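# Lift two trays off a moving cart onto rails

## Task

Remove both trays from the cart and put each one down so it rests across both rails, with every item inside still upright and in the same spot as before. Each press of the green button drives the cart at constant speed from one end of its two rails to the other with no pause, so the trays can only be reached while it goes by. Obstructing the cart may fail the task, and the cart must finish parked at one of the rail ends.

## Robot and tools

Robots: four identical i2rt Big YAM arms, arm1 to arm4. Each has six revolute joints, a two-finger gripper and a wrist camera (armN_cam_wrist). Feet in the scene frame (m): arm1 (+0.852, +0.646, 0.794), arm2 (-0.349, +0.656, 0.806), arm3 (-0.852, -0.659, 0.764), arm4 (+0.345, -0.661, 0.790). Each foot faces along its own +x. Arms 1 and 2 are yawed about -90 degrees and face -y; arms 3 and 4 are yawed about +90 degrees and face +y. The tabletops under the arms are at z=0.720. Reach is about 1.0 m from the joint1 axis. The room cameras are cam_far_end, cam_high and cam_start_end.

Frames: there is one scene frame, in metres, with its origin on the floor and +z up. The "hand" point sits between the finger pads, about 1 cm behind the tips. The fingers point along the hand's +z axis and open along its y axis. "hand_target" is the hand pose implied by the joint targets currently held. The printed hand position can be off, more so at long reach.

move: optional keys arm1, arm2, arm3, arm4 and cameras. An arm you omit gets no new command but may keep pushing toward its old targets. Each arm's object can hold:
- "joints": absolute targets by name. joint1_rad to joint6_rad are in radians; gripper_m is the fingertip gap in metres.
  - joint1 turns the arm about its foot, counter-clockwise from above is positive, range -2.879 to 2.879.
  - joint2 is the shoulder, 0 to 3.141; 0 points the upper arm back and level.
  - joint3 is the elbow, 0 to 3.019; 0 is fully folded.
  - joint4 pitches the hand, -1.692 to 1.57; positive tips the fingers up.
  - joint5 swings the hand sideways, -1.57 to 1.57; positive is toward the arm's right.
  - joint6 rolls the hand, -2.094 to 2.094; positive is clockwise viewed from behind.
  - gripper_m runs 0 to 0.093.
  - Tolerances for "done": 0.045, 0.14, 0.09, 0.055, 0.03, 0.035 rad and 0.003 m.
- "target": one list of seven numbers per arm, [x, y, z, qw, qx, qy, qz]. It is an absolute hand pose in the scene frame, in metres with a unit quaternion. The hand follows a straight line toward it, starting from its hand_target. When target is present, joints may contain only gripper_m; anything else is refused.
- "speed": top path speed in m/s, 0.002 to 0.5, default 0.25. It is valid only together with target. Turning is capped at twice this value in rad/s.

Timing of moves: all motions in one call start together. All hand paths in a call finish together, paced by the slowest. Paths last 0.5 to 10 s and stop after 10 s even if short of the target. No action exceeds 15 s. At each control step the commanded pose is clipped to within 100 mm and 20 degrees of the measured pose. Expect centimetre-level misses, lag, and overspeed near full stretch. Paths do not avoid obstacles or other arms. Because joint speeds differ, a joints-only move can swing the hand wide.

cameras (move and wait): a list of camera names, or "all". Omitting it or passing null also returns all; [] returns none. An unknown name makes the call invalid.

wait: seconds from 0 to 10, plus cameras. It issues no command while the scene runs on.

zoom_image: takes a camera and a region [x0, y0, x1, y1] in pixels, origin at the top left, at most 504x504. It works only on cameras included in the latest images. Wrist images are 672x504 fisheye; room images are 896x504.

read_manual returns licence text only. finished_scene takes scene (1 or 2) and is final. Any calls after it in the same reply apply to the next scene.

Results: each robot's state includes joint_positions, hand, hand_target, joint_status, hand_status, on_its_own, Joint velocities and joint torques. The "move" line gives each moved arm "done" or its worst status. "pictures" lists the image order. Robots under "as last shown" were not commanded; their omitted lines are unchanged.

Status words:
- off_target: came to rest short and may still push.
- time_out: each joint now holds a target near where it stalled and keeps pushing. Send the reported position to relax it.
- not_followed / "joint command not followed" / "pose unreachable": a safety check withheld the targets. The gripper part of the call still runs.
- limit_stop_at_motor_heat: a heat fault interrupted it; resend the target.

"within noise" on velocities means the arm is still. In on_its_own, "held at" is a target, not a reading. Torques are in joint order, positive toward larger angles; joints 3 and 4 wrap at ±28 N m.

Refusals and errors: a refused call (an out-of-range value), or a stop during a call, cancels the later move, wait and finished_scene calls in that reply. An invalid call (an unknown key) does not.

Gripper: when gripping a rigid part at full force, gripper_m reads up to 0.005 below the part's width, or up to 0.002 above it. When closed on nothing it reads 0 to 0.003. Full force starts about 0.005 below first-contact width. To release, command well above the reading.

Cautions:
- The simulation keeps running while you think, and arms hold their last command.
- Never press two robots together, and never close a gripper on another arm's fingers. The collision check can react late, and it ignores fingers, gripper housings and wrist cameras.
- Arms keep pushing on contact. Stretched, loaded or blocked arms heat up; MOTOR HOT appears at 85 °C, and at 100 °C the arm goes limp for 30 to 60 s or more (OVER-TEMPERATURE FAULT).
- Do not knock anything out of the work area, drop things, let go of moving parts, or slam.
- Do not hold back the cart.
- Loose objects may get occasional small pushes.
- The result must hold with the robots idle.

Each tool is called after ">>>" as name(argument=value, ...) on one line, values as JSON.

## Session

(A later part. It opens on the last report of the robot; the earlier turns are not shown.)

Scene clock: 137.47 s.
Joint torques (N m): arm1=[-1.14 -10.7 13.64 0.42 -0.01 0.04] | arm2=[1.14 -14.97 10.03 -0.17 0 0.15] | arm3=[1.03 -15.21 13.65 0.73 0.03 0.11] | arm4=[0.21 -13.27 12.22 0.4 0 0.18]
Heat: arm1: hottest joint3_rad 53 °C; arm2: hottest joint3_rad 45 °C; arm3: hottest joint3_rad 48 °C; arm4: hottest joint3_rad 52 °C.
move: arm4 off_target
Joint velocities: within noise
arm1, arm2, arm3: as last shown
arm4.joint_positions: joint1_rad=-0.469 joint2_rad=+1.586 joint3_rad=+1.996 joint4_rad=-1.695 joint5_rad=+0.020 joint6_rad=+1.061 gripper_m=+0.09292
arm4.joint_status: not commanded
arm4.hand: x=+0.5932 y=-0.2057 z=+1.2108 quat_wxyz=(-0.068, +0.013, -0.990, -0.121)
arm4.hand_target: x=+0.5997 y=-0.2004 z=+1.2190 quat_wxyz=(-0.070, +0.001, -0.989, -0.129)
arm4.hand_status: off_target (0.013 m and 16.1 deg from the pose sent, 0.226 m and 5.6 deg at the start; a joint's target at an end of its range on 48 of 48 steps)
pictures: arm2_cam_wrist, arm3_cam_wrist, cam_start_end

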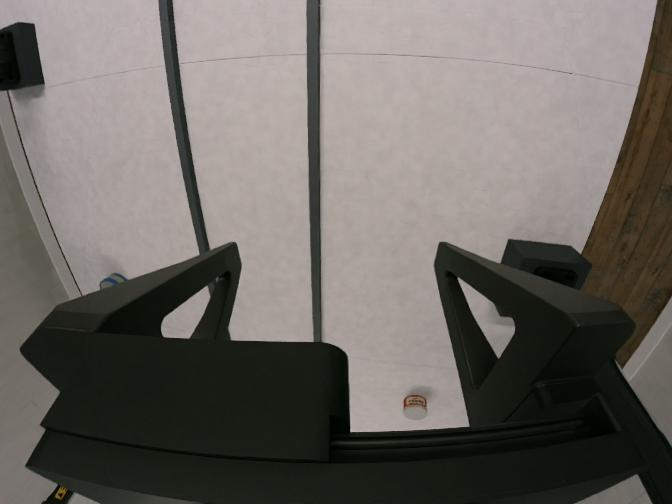

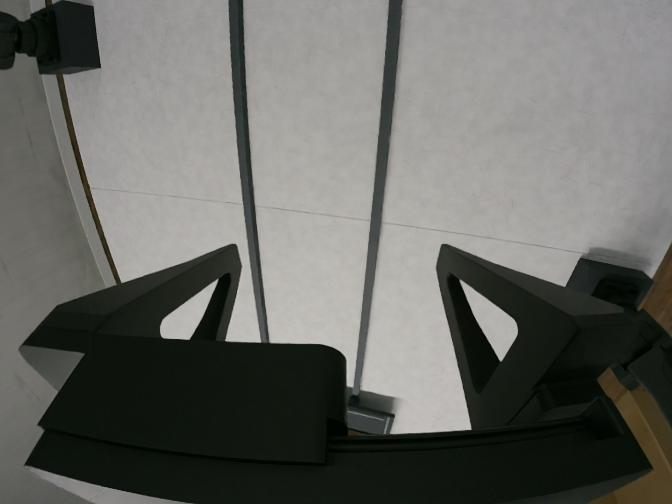

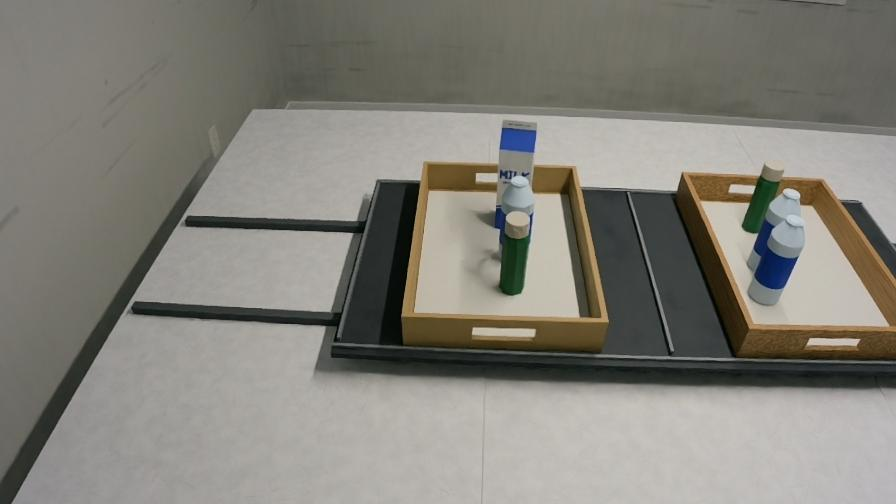

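>>> wait(seconds=1, cameras=["arm2_cam_wrist","arm3_cam_wrist","cam_high"])

Scene clock: 146.40 s.
Joint torques (N m): arm1=[-1.73 -10.64 13.67 0.36 -0.09 0.09] | arm2=[1.08 -15.21 10 -0.13 -0.01 0.15] | arm3=[1.14 -15.15 13.78 0.62 0 0.06] | arm4=[0.03 -13.33 12.21 0.36 0.01 0.17]
Heat: arm1: hottest joint3_rad 54 °C; arm2: hottest joint3_rad 44 °C; arm3: hottest joint3_rad 49 °C; arm4: hottest joint3_rad 54 °C.
Joint velocities: within noise
arm1.joint_positions: joint1_rad=-0.538 joint2_rad=+1.380 joint3_rad=+1.738 joint4_rad=-1.683 joint5_rad=+0.008 joint6_rad=+0.963 gripper_m=+0.09396
arm1.joint_status: not commanded
arm1.hand: x=+0.6070 y=+0.2825 z=+1.2001 quat_wxyz=(-0.096, -0.993, -0.011, +0.067)
arm1.hand_target: x=+0.6006 y=+0.2806 z=+1.2189 quat_wxyz=(-0.111, -0.991, -0.001, +0.076)
arm1.hand_status: not commanded
arm2.joint_positions: joint1_rad=-0.608 joint2_rad=+1.455 joint3_rad=+1.797 joint4_rad=-1.684 joint5_rad=-0.009 joint6_rad=+0.961 gripper_m=+0.09396
arm2.joint_status: not commanded
arm2.hand: x=-0.6095 y=+0.2775 z=+1.2104 quat_wxyz=(-0.094, -0.993, +0.002, +0.068)
arm2.hand_target: x=-0.6002 y=+0.2801 z=+1.2191 quat_wxyz=(-0.100, -0.993, -0.001, +0.070)
arm2.hand_status: not commanded
arm3.joint_positions: joint1_rad=-0.451 joint2_rad=+1.606 joint3_rad=+2.045 joint4_rad=-1.700 joint5_rad=+0.014 joint6_rad=+1.066 gripper_m=+0.09398
arm3.joint_status: not commanded
arm3.hand: x=-0.6044 y=-0.2022 z=+1.2036 quat_wxyz=(-0.077, +0.009, -0.987, -0.139)
arm3.hand_target: x=-0.6005 y=-0.2006 z=+1.2190 quat_wxyz=(-0.083, +0.001, -0.985, -0.152)
arm3.hand_status: not commanded
arm4.joint_positions: joint1_rad=-0.469 joint2_rad=+1.586 joint3_rad=+1.996 joint4_rad=-1.695 joint5_rad=+0.020 joint6_rad=+1.062 gripper_m=+0.09292
arm4.joint_status: not commanded
arm4.hand: x=+0.5932 y=-0.2057 z=+1.2108 quat_wxyz=(-0.068, +0.012, -0.990, -0.121)
arm4.hand_target: x=+0.5997 y=-0.2004 z=+1.2190 quat_wxyz=(-0.070, +0.001, -0.989, -0.129)
arm4.hand_status: off_target (0.013 m and 16.1 deg from the pose sent, 0.226 m and 5.6 deg at the start; a joint's target at an end of its range on 48 of 48 steps)
wait: 1.00 s; at rest from the start

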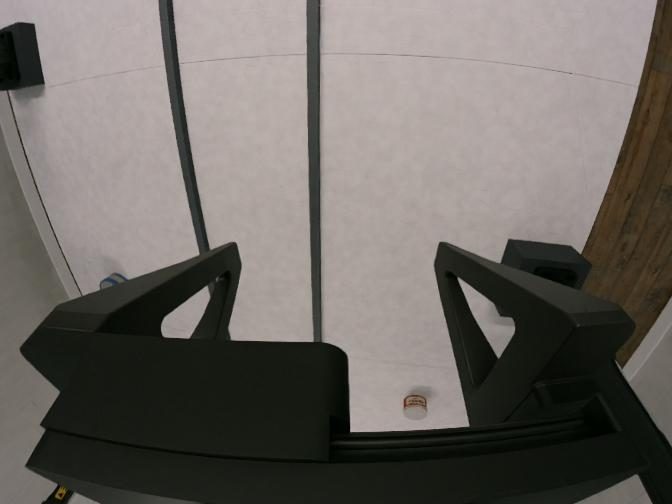

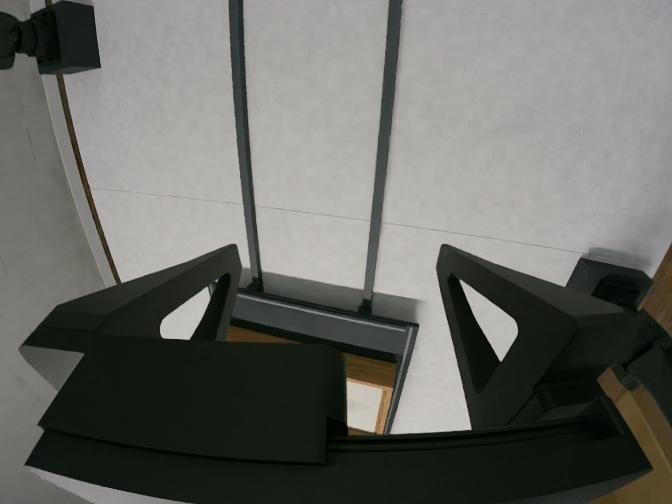

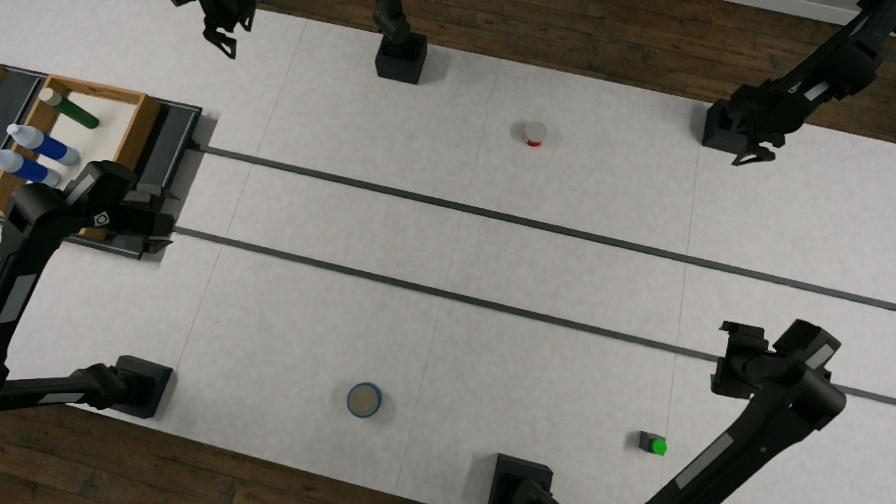

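>>> wait(seconds=3, cameras=["arm2_cam_wrist","arm3_cam_wrist","cam_high"])

>>> wait(seconds=3, cameras=["arm2_cam_wrist","arm3_cam_wrist","cam_high"])

>>> wait(seconds=3, cameras=["arm2_cam_wrist","arm3_cam_wrist","cam_high"])

>>> wait(seconds=4, cameras=["arm2_cam_wrist","arm3_cam_wrist","cam_high"])

>>> wait(seconds=4, cameras=["arm2_cam_wrist","arm3_cam_wrist","cam_high"])

Scene clock: 156.10 s.
Joint torques (N m): arm1=[-1.32 -11.16 13.31 0.47 -0.01 0.03] | arm2=[0.91 -14.97 9.99 -0.16 -0.02 0.16] | arm3=[0.79 -14.97 13.65 0.65 -0.04 0.08] | arm4=[0.09 -13.22 12.16 0.38 0.01 0.17]
Heat: arm1: hottest joint3_rad 55 °C; arm2: hottest joint3_rad 43 °C; arm3: hottest joint3_rad 49 °C; arm4: hottest joint3_rad 56 °C.
Joint velocities: within noise
arm1.joint_positions: joint1_rad=-0.538 joint2_rad=+1.380 joint3_rad=+1.738 joint4_rad=-1.683 joint5_rad=+0.008 joint6_rad=+0.963 gripper_m=+0.09396
arm1.joint_status: not commanded
arm1.hand: x=+0.6070 y=+0.2825 z=+1.2001 quat_wxyz=(-0.096, -0.993, -0.011, +0.067)
arm1.hand_target: x=+0.6006 y=+0.2806 z=+1.2189 quat_wxyz=(-0.111, -0.991, -0.001, +0.076)
arm1.hand_status: not commanded
arm2.joint_positions: joint1_rad=-0.608 joint2_rad=+1.455 joint3_rad=+1.797 joint4_rad=-1.684 joint5_rad=-0.009 joint6_rad=+0.962 gripper_m=+0.09396
arm2.joint_status: not commanded
arm2.hand: x=-0.6095 y=+0.2775 z=+1.2104 quat_wxyz=(-0.094, -0.993, +0.002, +0.068)
arm2.hand_target: x=-0.6002 y=+0.2801 z=+1.2191 quat_wxyz=(-0.100, -0.993, -0.001, +0.070)
arm2.hand_status: not commanded
arm3.joint_positions: joint1_rad=-0.451 joint2_rad=+1.606 joint3_rad=+2.045 joint4_rad=-1.700 joint5_rad=+0.014 joint6_rad=+1.066 gripper_m=+0.09398
arm3.joint_status: not commanded
arm3.hand: x=-0.6044 y=-0.2022 z=+1.2036 quat_wxyz=(-0.077, +0.009, -0.987, -0.139)
arm3.hand_target: x=-0.6005 y=-0.2006 z=+1.2190 quat_wxyz=(-0.083, +0.001, -0.985, -0.152)
arm3.hand_status: not commanded
arm4.joint_positions: joint1_rad=-0.469 joint2_rad=+1.586 joint3_rad=+1.996 joint4_rad=-1.695 joint5_rad=+0.020 joint6_rad=+1.062 gripper_m=+0.09292
arm4.joint_status: not commanded
arm4.hand: x=+0.5932 y=-0.2057 z=+1.2108 quat_wxyz=(-0.068, +0.012, -0.990, -0.121)
arm4.hand_target: x=+0.5997 y=-0.2004 z=+1.2190 quat_wxyz=(-0.070, +0.001, -0.989, -0.129)
arm4.hand_status: off_target (0.013 m and 16.1 deg from the pose sent, 0.226 m and 5.6 deg at the start; a joint's target at an end of its range on 48 of 48 steps)
wait: 3.00 s; at rest from the start

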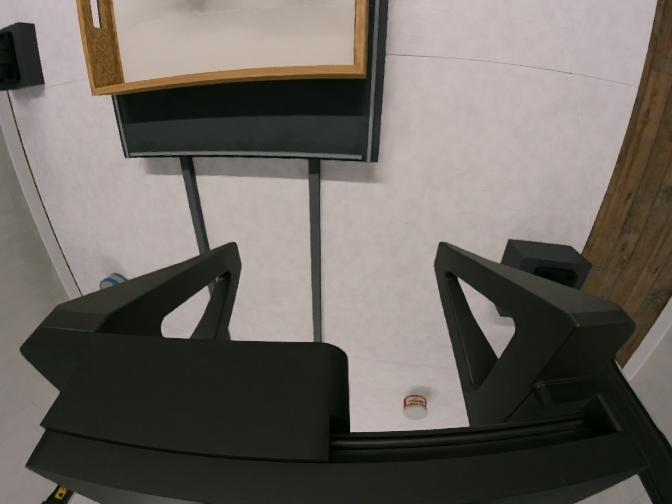

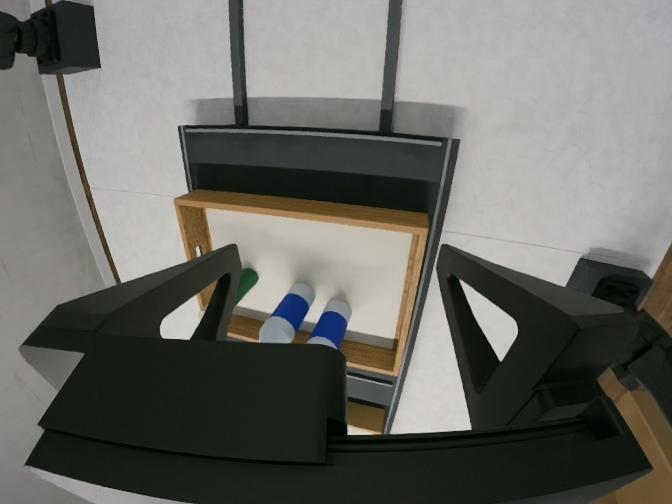

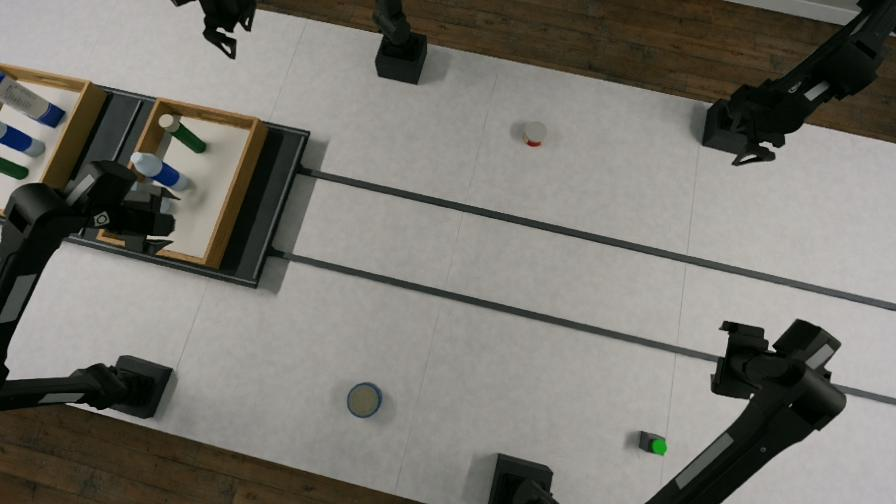

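Scene clock: 159.10 s.
Joint torques (N m): arm1=[-1.26 -11.22 13.81 0.36 -0.06 0] | arm2=[1.14 -15.21 9.99 -0.13 -0.01 0.16] | arm3=[-0.09 -14.86 13.52 0.68 -0.07 0.09] | arm4=[0.21 -13.22 12.21 0.32 0 0.18]
Heat: arm1: hottest joint3_rad 55 °C; arm2: hottest joint3_rad 43 °C; arm3: hottest joint3_rad 50 °C; arm4: hottest joint3_rad 57 °C.
Joint velocities: within noise
arm1.joint_positions: joint1_rad=-0.538 joint2_rad=+1.380 joint3_rad=+1.738 joint4_rad=-1.683 joint5_rad=+0.008 joint6_rad=+0.963 gripper_m=+0.09396
arm1.joint_status: not commanded
arm1.hand: x=+0.6070 y=+0.2825 z=+1.2001 quat_wxyz=(-0.096, -0.993, -0.011, +0.067)
arm1.hand_target: x=+0.6006 y=+0.2806 z=+1.2189 quat_wxyz=(-0.111, -0.991, -0.001, +0.076)
arm1.hand_status: not commanded
arm2.joint_positions: joint1_rad=-0.608 joint2_rad=+1.455 joint3_rad=+1.797 joint4_rad=-1.684 joint5_rad=-0.009 joint6_rad=+0.962 gripper_m=+0.09396
arm2.joint_status: not commanded
arm2.hand: x=-0.6095 y=+0.2775 z=+1.2104 quat_wxyz=(-0.094, -0.993, +0.002, +0.068)
arm2.hand_target: x=-0.6002 y=+0.2801 z=+1.2191 quat_wxyz=(-0.100, -0.993, -0.001, +0.070)
arm2.hand_status: not commanded
arm3.joint_positions: joint1_rad=-0.451 joint2_rad=+1.606 joint3_rad=+2.045 joint4_rad=-1.700 joint5_rad=+0.014 joint6_rad=+1.066 gripper_m=+0.09398
arm3.joint_status: not commanded
arm3.hand: x=-0.6044 y=-0.2022 z=+1.2036 quat_wxyz=(-0.077, +0.009, -0.987, -0.139)
arm3.hand_target: x=-0.6005 y=-0.2006 z=+1.2190 quat_wxyz=(-0.083, +0.001, -0.985, -0.152)
arm3.hand_status: not commanded
arm4.joint_positions: joint1_rad=-0.469 joint2_rad=+1.586 joint3_rad=+1.996 joint4_rad=-1.695 joint5_rad=+0.020 joint6_rad=+1.062 gripper_m=+0.09292
arm4.joint_status: not commanded
arm4.hand: x=+0.5932 y=-0.2057 z=+1.2108 quat_wxyz=(-0.068, +0.012, -0.990, -0.121)
arm4.hand_target: x=+0.5997 y=-0.2004 z=+1.2190 quat_wxyz=(-0.070, +0.001, -0.989, -0.129)
arm4.hand_status: off_target (0.013 m and 16.1 deg from the pose sent, 0.226 m and 5.6 deg at the start; a joint's target at an end of its range on 48 of 48 steps)
wait: 3.00 s; at rest by 0.27 s

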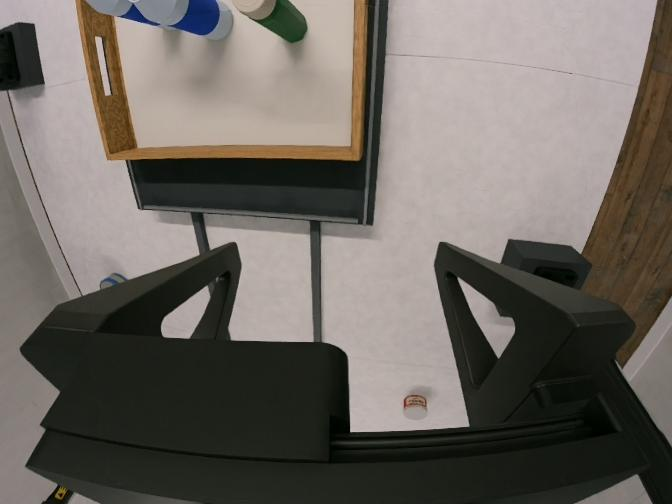

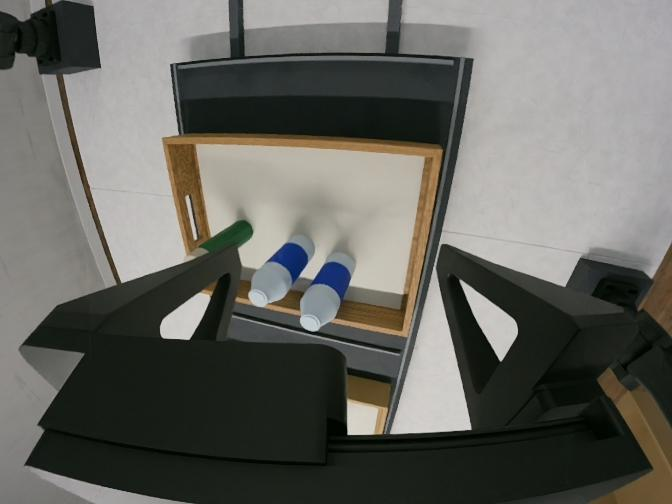

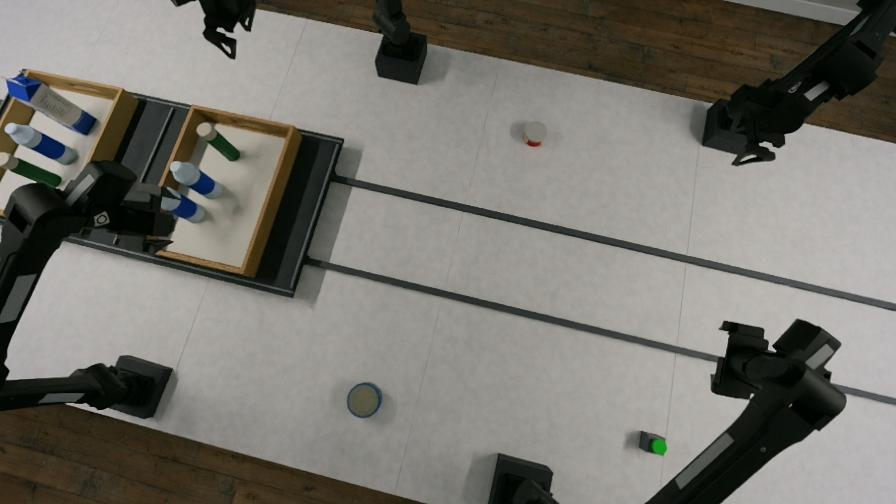

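Scene clock: 162.10 s.
Joint torques (N m): arm1=[-1.03 -11.05 13.64 0.38 -0.06 0.04] | arm2=[1.08 -15.27 10.04 -0.16 -0.01 0.14] | arm3=[0.91 -15.03 13.68 0.75 -0.06 0.02] | arm4=[0.09 -13.1 12.21 0.35 0 0.17]
Heat: arm1: hottest joint3_rad 56 °C; arm2: hottest joint3_rad 43 °C; arm3: hottest joint3_rad 50 °C; arm4: hottest joint3_rad 57 °C.
Joint velocities: within noise
arm1.joint_positions: joint1_rad=-0.538 joint2_rad=+1.380 joint3_rad=+1.738 joint4_rad=-1.683 joint5_rad=+0.008 joint6_rad=+0.963 gripper_m=+0.09396
arm1.joint_status: not commanded
arm1.hand: x=+0.6070 y=+0.2825 z=+1.2001 quat_wxyz=(-0.096, -0.993, -0.011, +0.067)
arm1.hand_target: x=+0.6006 y=+0.2806 z=+1.2189 quat_wxyz=(-0.111, -0.991, -0.001, +0.076)
arm1.hand_status: not commanded
arm2.joint_positions: joint1_rad=-0.608 joint2_rad=+1.455 joint3_rad=+1.797 joint4_rad=-1.684 joint5_rad=-0.009 joint6_rad=+0.962 gripper_m=+0.09396
arm2.joint_status: not commanded
arm2.hand: x=-0.6095 y=+0.2775 z=+1.2104 quat_wxyz=(-0.094, -0.993, +0.002, +0.068)
arm2.hand_target: x=-0.6002 y=+0.2801 z=+1.2191 quat_wxyz=(-0.100, -0.993, -0.001, +0.070)
arm2.hand_status: not commanded
arm3.joint_positions: joint1_rad=-0.451 joint2_rad=+1.606 joint3_rad=+2.045 joint4_rad=-1.700 joint5_rad=+0.014 joint6_rad=+1.066 gripper_m=+0.09398
arm3.joint_status: not commanded
arm3.hand: x=-0.6044 y=-0.2022 z=+1.2036 quat_wxyz=(-0.077, +0.009, -0.987, -0.139)
arm3.hand_target: x=-0.6005 y=-0.2006 z=+1.2190 quat_wxyz=(-0.083, +0.001, -0.985, -0.152)
arm3.hand_status: not commanded
arm4.joint_positions: joint1_rad=-0.469 joint2_rad=+1.586 joint3_rad=+1.996 joint4_rad=-1.695 joint5_rad=+0.020 joint6_rad=+1.062 gripper_m=+0.09292
arm4.joint_status: not commanded
arm4.hand: x=+0.5932 y=-0.2057 z=+1.2108 quat_wxyz=(-0.068, +0.012, -0.990, -0.121)
arm4.hand_target: x=+0.5997 y=-0.2004 z=+1.2190 quat_wxyz=(-0.070, +0.001, -0.989, -0.129)
arm4.hand_status: off_target (0.013 m and 16.1 deg from the pose sent, 0.226 m and 5.6 deg at the start; a joint's target at an end of its range on 48 of 48 steps)
wait: 3.00 s; at rest by 0.27 s

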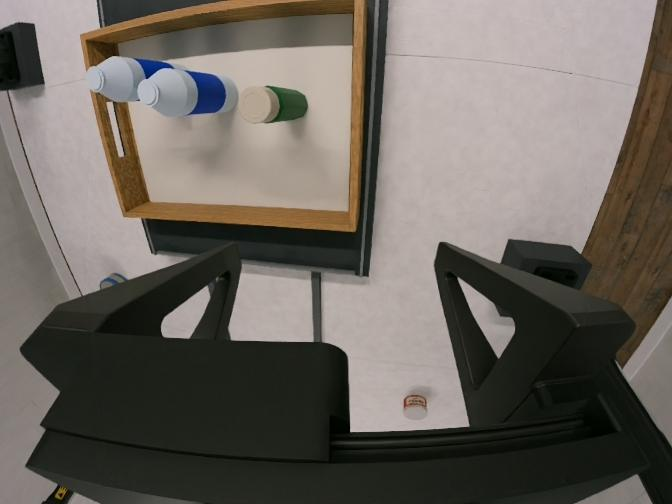

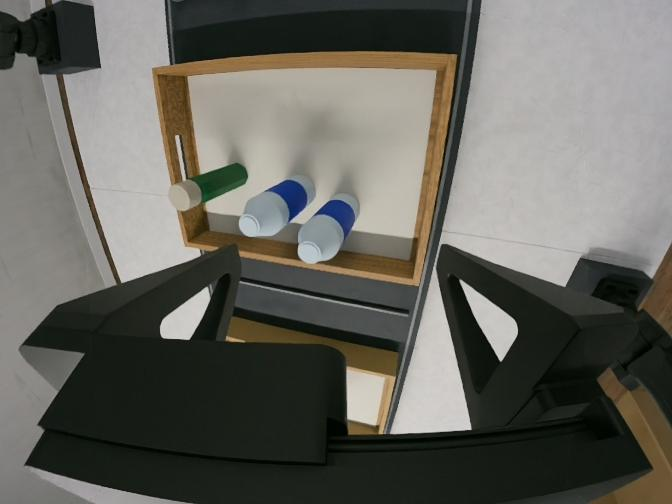

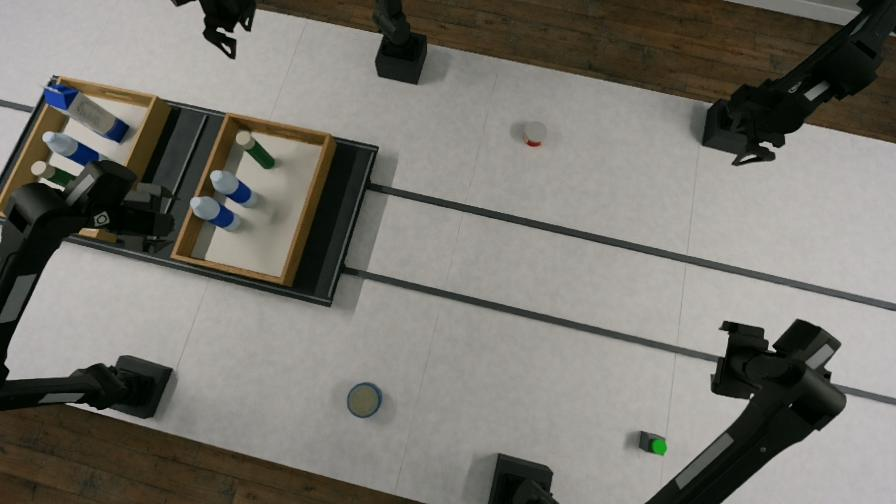

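Scene clock: 166.10 s.
Joint torques (N m): arm1=[-1.32 -10.87 13.76 0.61 -0.04 -0.01] | arm2=[0.97 -15.09 9.98 -0.12 -0.01 0.15] | arm3=[1.08 -15.03 13.61 0.58 -0.03 0.08] | arm4=[0.09 -13.22 12.22 0.38 0.01 0.18]
Heat: arm1: hottest joint3_rad 56 °C; arm2: hottest joint3_rad 43 °C; arm3: hottest joint3_rad 50 °C; arm4: hottest joint3_rad 58 °C.
Joint velocities: within noise
arm1.joint_positions: joint1_rad=-0.538 joint2_rad=+1.380 joint3_rad=+1.738 joint4_rad=-1.683 joint5_rad=+0.008 joint6_rad=+0.963 gripper_m=+0.09396
arm1.joint_status: not commanded
arm1.hand: x=+0.6070 y=+0.2825 z=+1.2001 quat_wxyz=(-0.096, -0.993, -0.011, +0.067)
arm1.hand_target: x=+0.6006 y=+0.2806 z=+1.2189 quat_wxyz=(-0.111, -0.991, -0.001, +0.076)
arm1.hand_status: not commanded
arm2.joint_positions: joint1_rad=-0.608 joint2_rad=+1.455 joint3_rad=+1.797 joint4_rad=-1.684 joint5_rad=-0.009 joint6_rad=+0.962 gripper_m=+0.09396
arm2.joint_status: not commanded
arm2.hand: x=-0.6095 y=+0.2775 z=+1.2104 quat_wxyz=(-0.094, -0.993, +0.002, +0.068)
arm2.hand_target: x=-0.6002 y=+0.2801 z=+1.2191 quat_wxyz=(-0.100, -0.993, -0.001, +0.070)
arm2.hand_status: not commanded
arm3.joint_positions: joint1_rad=-0.451 joint2_rad=+1.606 joint3_rad=+2.045 joint4_rad=-1.700 joint5_rad=+0.014 joint6_rad=+1.066 gripper_m=+0.09398
arm3.joint_status: not commanded
arm3.hand: x=-0.6044 y=-0.2022 z=+1.2036 quat_wxyz=(-0.077, +0.009, -0.987, -0.139)
arm3.hand_target: x=-0.6005 y=-0.2006 z=+1.2190 quat_wxyz=(-0.083, +0.001, -0.985, -0.152)
arm3.hand_status: not commanded
arm4.joint_positions: joint1_rad=-0.469 joint2_rad=+1.586 joint3_rad=+1.996 joint4_rad=-1.695 joint5_rad=+0.020 joint6_rad=+1.062 gripper_m=+0.09292
arm4.joint_status: not commanded
arm4.hand: x=+0.5932 y=-0.2057 z=+1.2108 quat_wxyz=(-0.068, +0.012, -0.990, -0.121)
arm4.hand_target: x=+0.5997 y=-0.2004 z=+1.2190 quat_wxyz=(-0.070, +0.001, -0.989, -0.129)
arm4.hand_status: off_target (0.013 m and 16.1 deg from the pose sent, 0.226 m and 5.6 deg at the start; a joint's target at an end of its range on 48 of 48 steps)
wait: 4.00 s; at rest by 0.27 s

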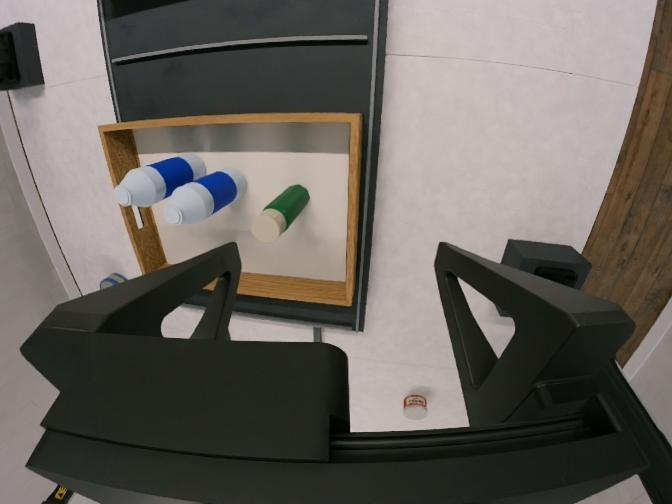

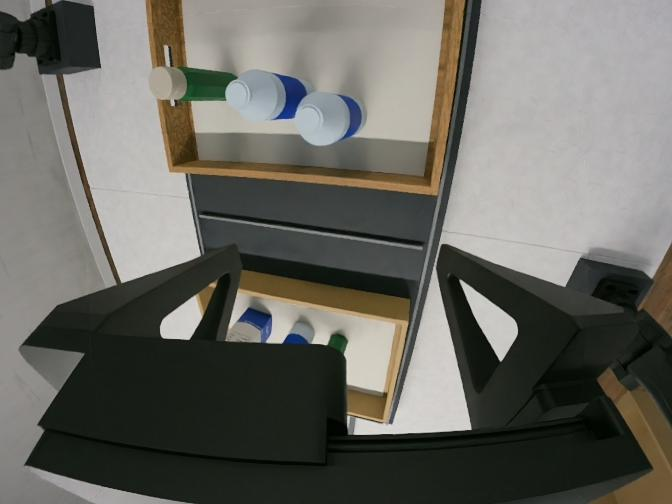

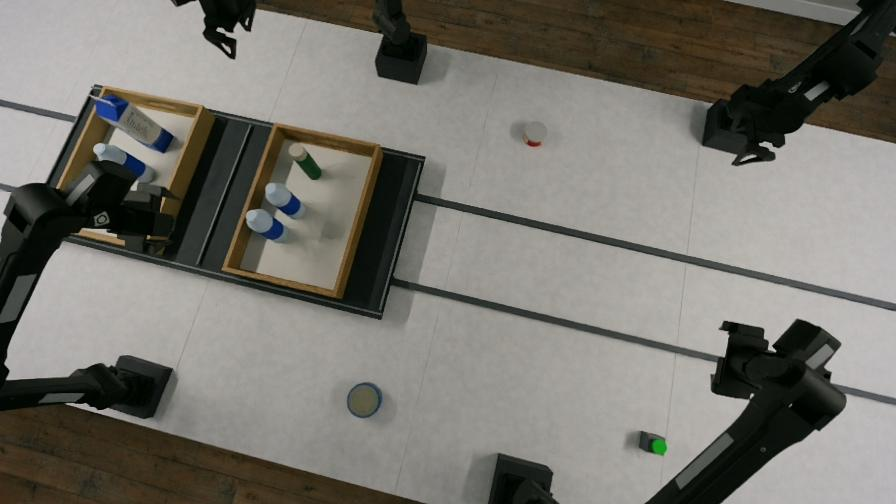

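Scene clock: 170.10 s.
Joint torques (N m): arm1=[-1.79 -10.99 13.63 0.51 -0.06 0.03] | arm2=[0.67 -15.21 10.06 -0.1 -0.01 0.15] | arm3=[0.85 -14.8 13.68 0.62 -0.02 0.06] | arm4=[0.26 -13.27 12.18 0.35 0.01 0.19]
Heat: arm1: hottest joint3_rad 56 °C; arm2: hottest joint3_rad 43 °C; arm3: hottest joint3_rad 50 °C; arm4: hottest joint3_rad 59 °C.
Joint velocities: within noise
arm1.joint_positions: joint1_rad=-0.538 joint2_rad=+1.380 joint3_rad=+1.738 joint4_rad=-1.683 joint5_rad=+0.008 joint6_rad=+0.963 gripper_m=+0.09396
arm1.joint_status: not commanded
arm1.hand: x=+0.6070 y=+0.2825 z=+1.2001 quat_wxyz=(-0.096, -0.993, -0.011, +0.067)
arm1.hand_target: x=+0.6006 y=+0.2806 z=+1.2189 quat_wxyz=(-0.111, -0.991, -0.001, +0.076)
arm1.hand_status: not commanded
arm2.joint_positions: joint1_rad=-0.608 joint2_rad=+1.455 joint3_rad=+1.797 joint4_rad=-1.684 joint5_rad=-0.009 joint6_rad=+0.962 gripper_m=+0.09396
arm2.joint_status: not commanded
arm2.hand: x=-0.6095 y=+0.2775 z=+1.2104 quat_wxyz=(-0.094, -0.993, +0.002, +0.068)
arm2.hand_target: x=-0.6002 y=+0.2801 z=+1.2191 quat_wxyz=(-0.100, -0.993, -0.001, +0.070)
arm2.hand_status: not commanded
arm3.joint_positions: joint1_rad=-0.451 joint2_rad=+1.606 joint3_rad=+2.045 joint4_rad=-1.700 joint5_rad=+0.014 joint6_rad=+1.066 gripper_m=+0.09398
arm3.joint_status: not commanded
arm3.hand: x=-0.6044 y=-0.2022 z=+1.2036 quat_wxyz=(-0.077, +0.009, -0.987, -0.139)
arm3.hand_target: x=-0.6005 y=-0.2006 z=+1.2190 quat_wxyz=(-0.083, +0.001, -0.985, -0.152)
arm3.hand_status: not commanded
arm4.joint_positions: joint1_rad=-0.469 joint2_rad=+1.586 joint3_rad=+1.996 joint4_rad=-1.695 joint5_rad=+0.020 joint6_rad=+1.062 gripper_m=+0.09292
arm4.joint_status: not commanded
arm4.hand: x=+0.5932 y=-0.2057 z=+1.2108 quat_wxyz=(-0.068, +0.012, -0.990, -0.121)
arm4.hand_target: x=+0.5997 y=-0.2004 z=+1.2190 quat_wxyz=(-0.070, +0.001, -0.989, -0.129)
arm4.hand_status: off_target (0.013 m and 16.1 deg from the pose sent, 0.226 m and 5.6 deg at the start; a joint's target at an end of its range on 48 of 48 steps)
wait: 4.00 s; at rest by 0.27 s

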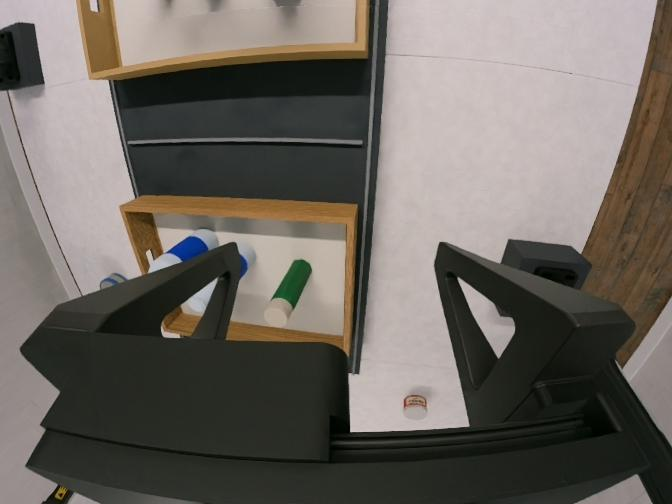

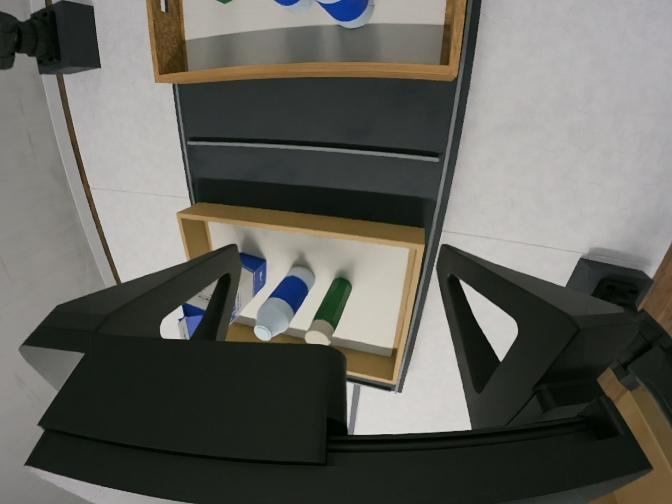

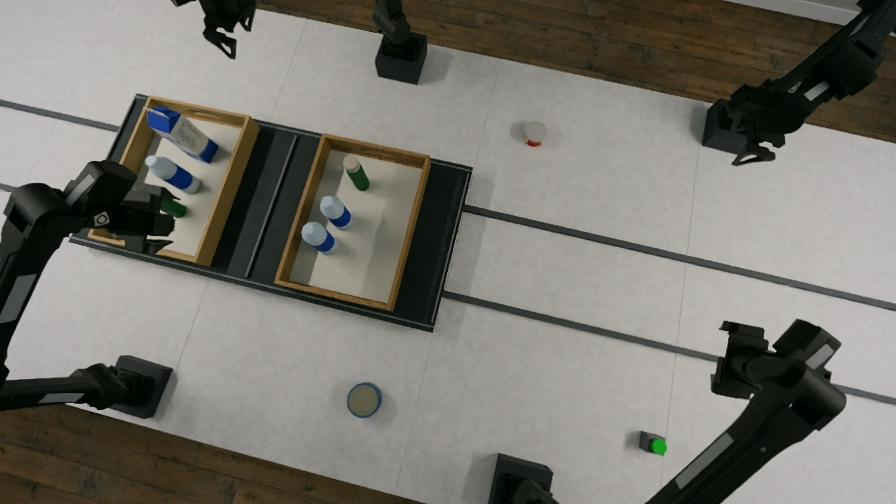

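>>> move(cameras=["arm1_cam_wrist","arm4_cam_wrist","cam_high","arm2_cam_wrist","cam_far_end"])

>>> wait(seconds=4, cameras=["arm1_cam_wrist","arm4_cam_wrist","cam_high","cam_far_end"])

Scene clock: 223.40 s.
Joint torques (N m): arm1=[-1.55 -11.22 13.61 0.36 -0.04 -0.01] | arm2=[0.97 -14.97 10.06 -0.12 0 0.16] | arm3=[0.91 -15.27 13.53 0.69 -0.05 0.06] | arm4=[0.09 -13.1 12.22 0.36 0.01 0.17]
Heat: arm1: hottest joint3_rad 59 °C; arm2: hottest joint3_rad 42 °C; arm3: hottest joint3_rad 53 °C; arm4: hottest joint3_rad 65 °C.
Joint velocities: within noise
arm1.joint_positions: joint1_rad=-0.538 joint2_rad=+1.380 joint3_rad=+1.738 joint4_rad=-1.683 joint5_rad=+0.008 joint6_rad=+0.963 gripper_m=+0.09396
arm1.joint_status: not commanded
arm1.hand: x=+0.6070 y=+0.2825 z=+1.2001 quat_wxyz=(-0.096, -0.993, -0.011, +0.067) (m; scene frame)
arm1.hand_target: x=+0.6006 y=+0.2806 z=+1.2189 quat_wxyz=(-0.111, -0.991, -0.001, +0.076) (m; scene frame)
arm1.hand_status: not commanded
arm2.joint_positions: joint1_rad=-0.608 joint2_rad=+1.455 joint3_rad=+1.797 joint4_rad=-1.684 joint5_rad=-0.009 joint6_rad=+0.962 gripper_m=+0.09396
arm2.joint_status: not commanded
arm2.hand: x=-0.6095 y=+0.2775 z=+1.2104 quat_wxyz=(-0.094, -0.993, +0.002, +0.068) (m; scene frame)
arm2.hand_target: x=-0.6002 y=+0.2801 z=+1.2190 quat_wxyz=(-0.100, -0.993, -0.001, +0.070) (m; scene frame)
arm2.hand_status: not commanded
arm3.joint_positions: joint1_rad=-0.451 joint2_rad=+1.606 joint3_rad=+2.045 joint4_rad=-1.700 joint5_rad=+0.014 joint6_rad=+1.066 gripper_m=+0.09398
arm3.joint_status: not commanded
arm3.hand: x=-0.6044 y=-0.2022 z=+1.2036 quat_wxyz=(-0.077, +0.009, -0.987, -0.139) (m; scene frame)
arm3.hand_target: x=-0.6005 y=-0.2006 z=+1.2190 quat_wxyz=(-0.083, +0.001, -0.985, -0.152) (m; scene frame)
arm3.hand_status: not commanded
arm4.joint_positions: joint1_rad=-0.469 joint2_rad=+1.586 joint3_rad=+1.996 joint4_rad=-1.695 joint5_rad=+0.020 joint6_rad=+1.062 gripper_m=+0.09292
arm4.joint_status: not commanded
arm4.hand: x=+0.5932 y=-0.2057 z=+1.2108 quat_wxyz=(-0.068, +0.012, -0.990, -0.121) (m; scene frame)
arm4.hand_target: x=+0.5997 y=-0.2004 z=+1.2190 quat_wxyz=(-0.070, +0.001, -0.989, -0.129) (m; scene frame)
arm4.hand_status: off_target (0.013 m and 16.1 deg from the pose sent, 0.226 m and 5.6 deg at the start; a joint's target at an end of its range on 48 of 48 steps)
pictures: arm1_cam_wrist, arm2_cam_wrist, arm4_cam_wrist, cam_far_end, cam_high

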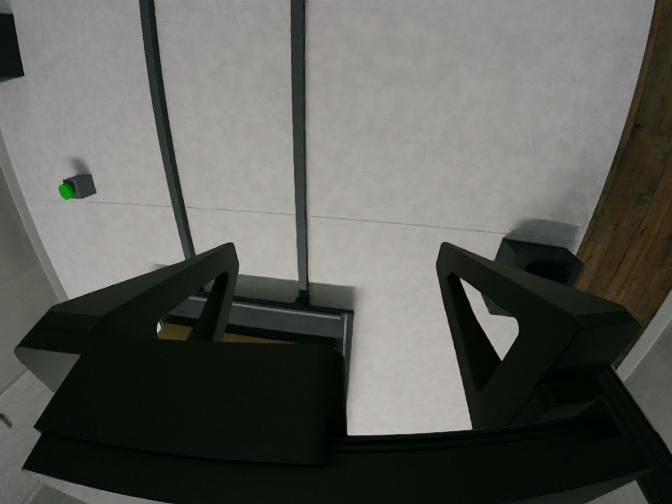

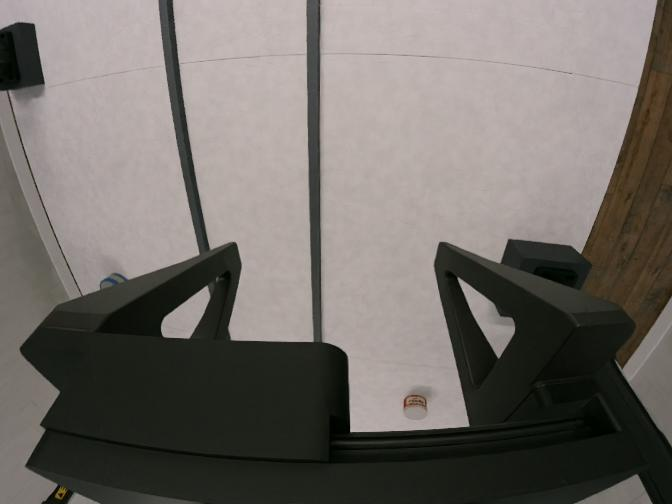

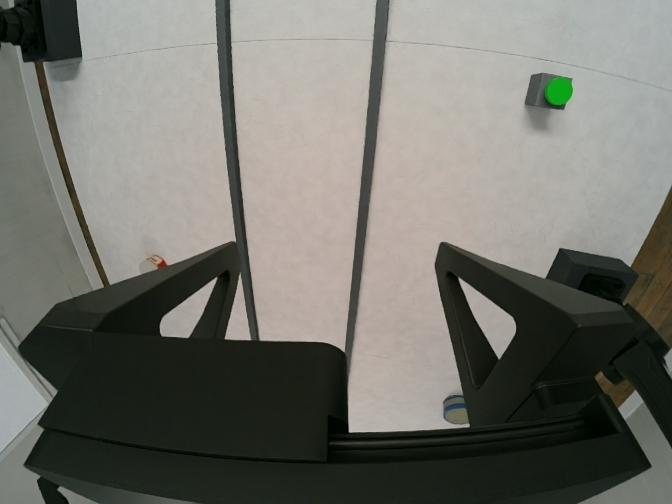

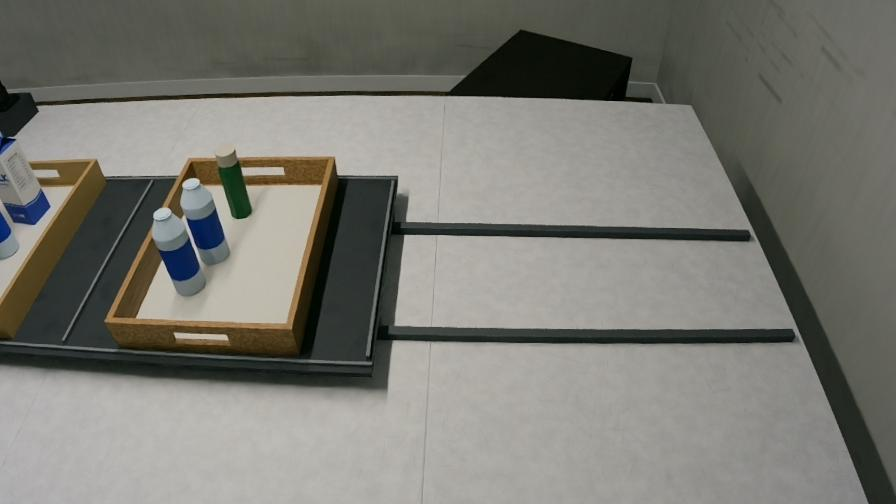

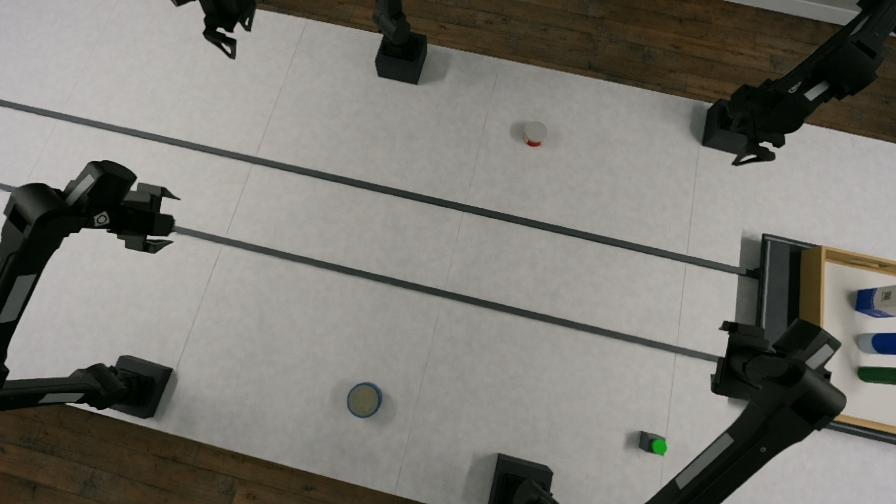

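Scene clock: 227.40 s.
Joint torques (N m): arm1=[-1.08 -11.11 13.45 0.49 -0.08 0.04] | arm2=[0.79 -15.09 10.02 -0.14 0 0.16] | arm3=[1.2 -15.91 13.64 0.83 -0.04 0.1] | arm4=[0.21 -13.33 12.18 0.38 0.01 0.17]
Heat: arm1: hottest joint3_rad 59 °C; arm2: hottest joint3_rad 42 °C; arm3: hottest joint3_rad 53 °C; arm4: hottest joint3_rad 66 °C.
Joint velocities: within noise
arm1.joint_positions: joint1_rad=-0.538 joint2_rad=+1.380 joint3_rad=+1.738 joint4_rad=-1.683 joint5_rad=+0.008 joint6_rad=+0.963 gripper_m=+0.09396
arm1.joint_status: not commanded
arm1.hand: x=+0.6070 y=+0.2825 z=+1.2001 quat_wxyz=(-0.096, -0.993, -0.011, +0.067)
arm1.hand_target: x=+0.6006 y=+0.2806 z=+1.2189 quat_wxyz=(-0.111, -0.991, -0.001, +0.076)
arm1.hand_status: not commanded
arm2.joint_positions: joint1_rad=-0.608 joint2_rad=+1.455 joint3_rad=+1.797 joint4_rad=-1.684 joint5_rad=-0.009 joint6_rad=+0.962 gripper_m=+0.09396
arm2.joint_status: not commanded
arm2.hand: x=-0.6095 y=+0.2775 z=+1.2104 quat_wxyz=(-0.094, -0.993, +0.002, +0.068)
arm2.hand_target: x=-0.6002 y=+0.2801 z=+1.2190 quat_wxyz=(-0.100, -0.993, -0.001, +0.070)
arm2.hand_status: not commanded
arm3.joint_positions: joint1_rad=-0.451 joint2_rad=+1.606 joint3_rad=+2.045 joint4_rad=-1.700 joint5_rad=+0.014 joint6_rad=+1.066 gripper_m=+0.09398
arm3.joint_status: not commanded
arm3.hand: x=-0.6044 y=-0.2022 z=+1.2036 quat_wxyz=(-0.077, +0.009, -0.987, -0.139)
arm3.hand_target: x=-0.6005 y=-0.2006 z=+1.2190 quat_wxyz=(-0.083, +0.001, -0.985, -0.152)
arm3.hand_status: not commanded
arm4.joint_positions: joint1_rad=-0.469 joint2_rad=+1.586 joint3_rad=+1.996 joint4_rad=-1.695 joint5_rad=+0.020 joint6_rad=+1.062 gripper_m=+0.09292
arm4.joint_status: not commanded
arm4.hand: x=+0.5932 y=-0.2057 z=+1.2108 quat_wxyz=(-0.068, +0.012, -0.990, -0.121)
arm4.hand_target: x=+0.5997 y=-0.2004 z=+1.2190 quat_wxyz=(-0.070, +0.001, -0.989, -0.129)
arm4.hand_status: off_target (0.013 m and 16.1 deg from the pose sent, 0.226 m and 5.6 deg at the start; a joint's target at an end of its range on 48 of 48 steps)
wait: 4.00 s; at rest by 0.27 s
pictures: arm1_cam_wrist, arm4_cam_wrist, cam_far_end, cam_high

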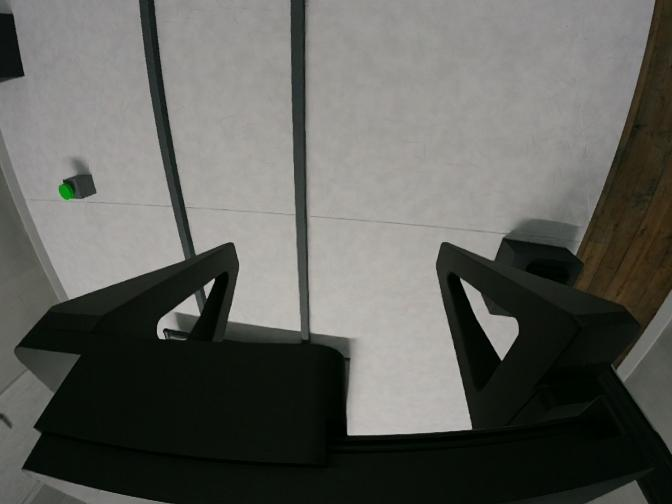

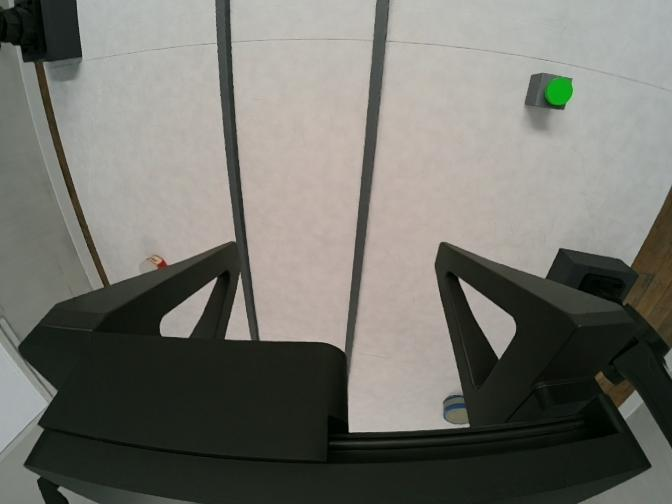

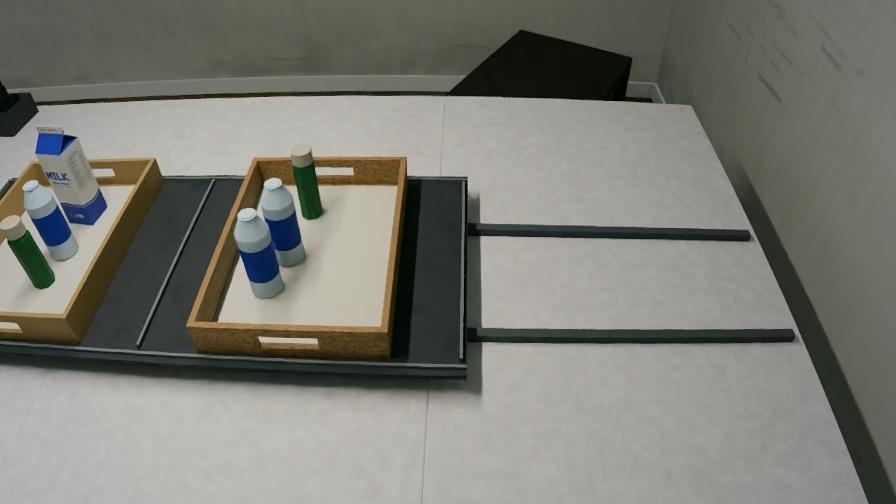

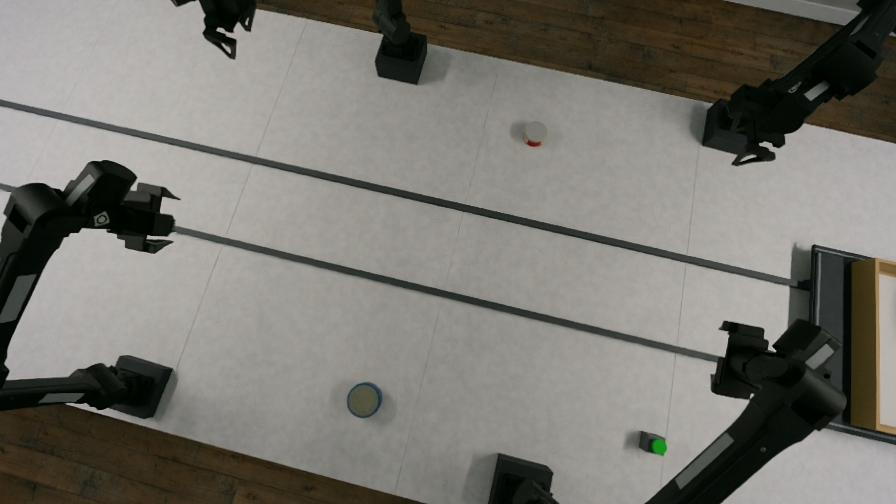

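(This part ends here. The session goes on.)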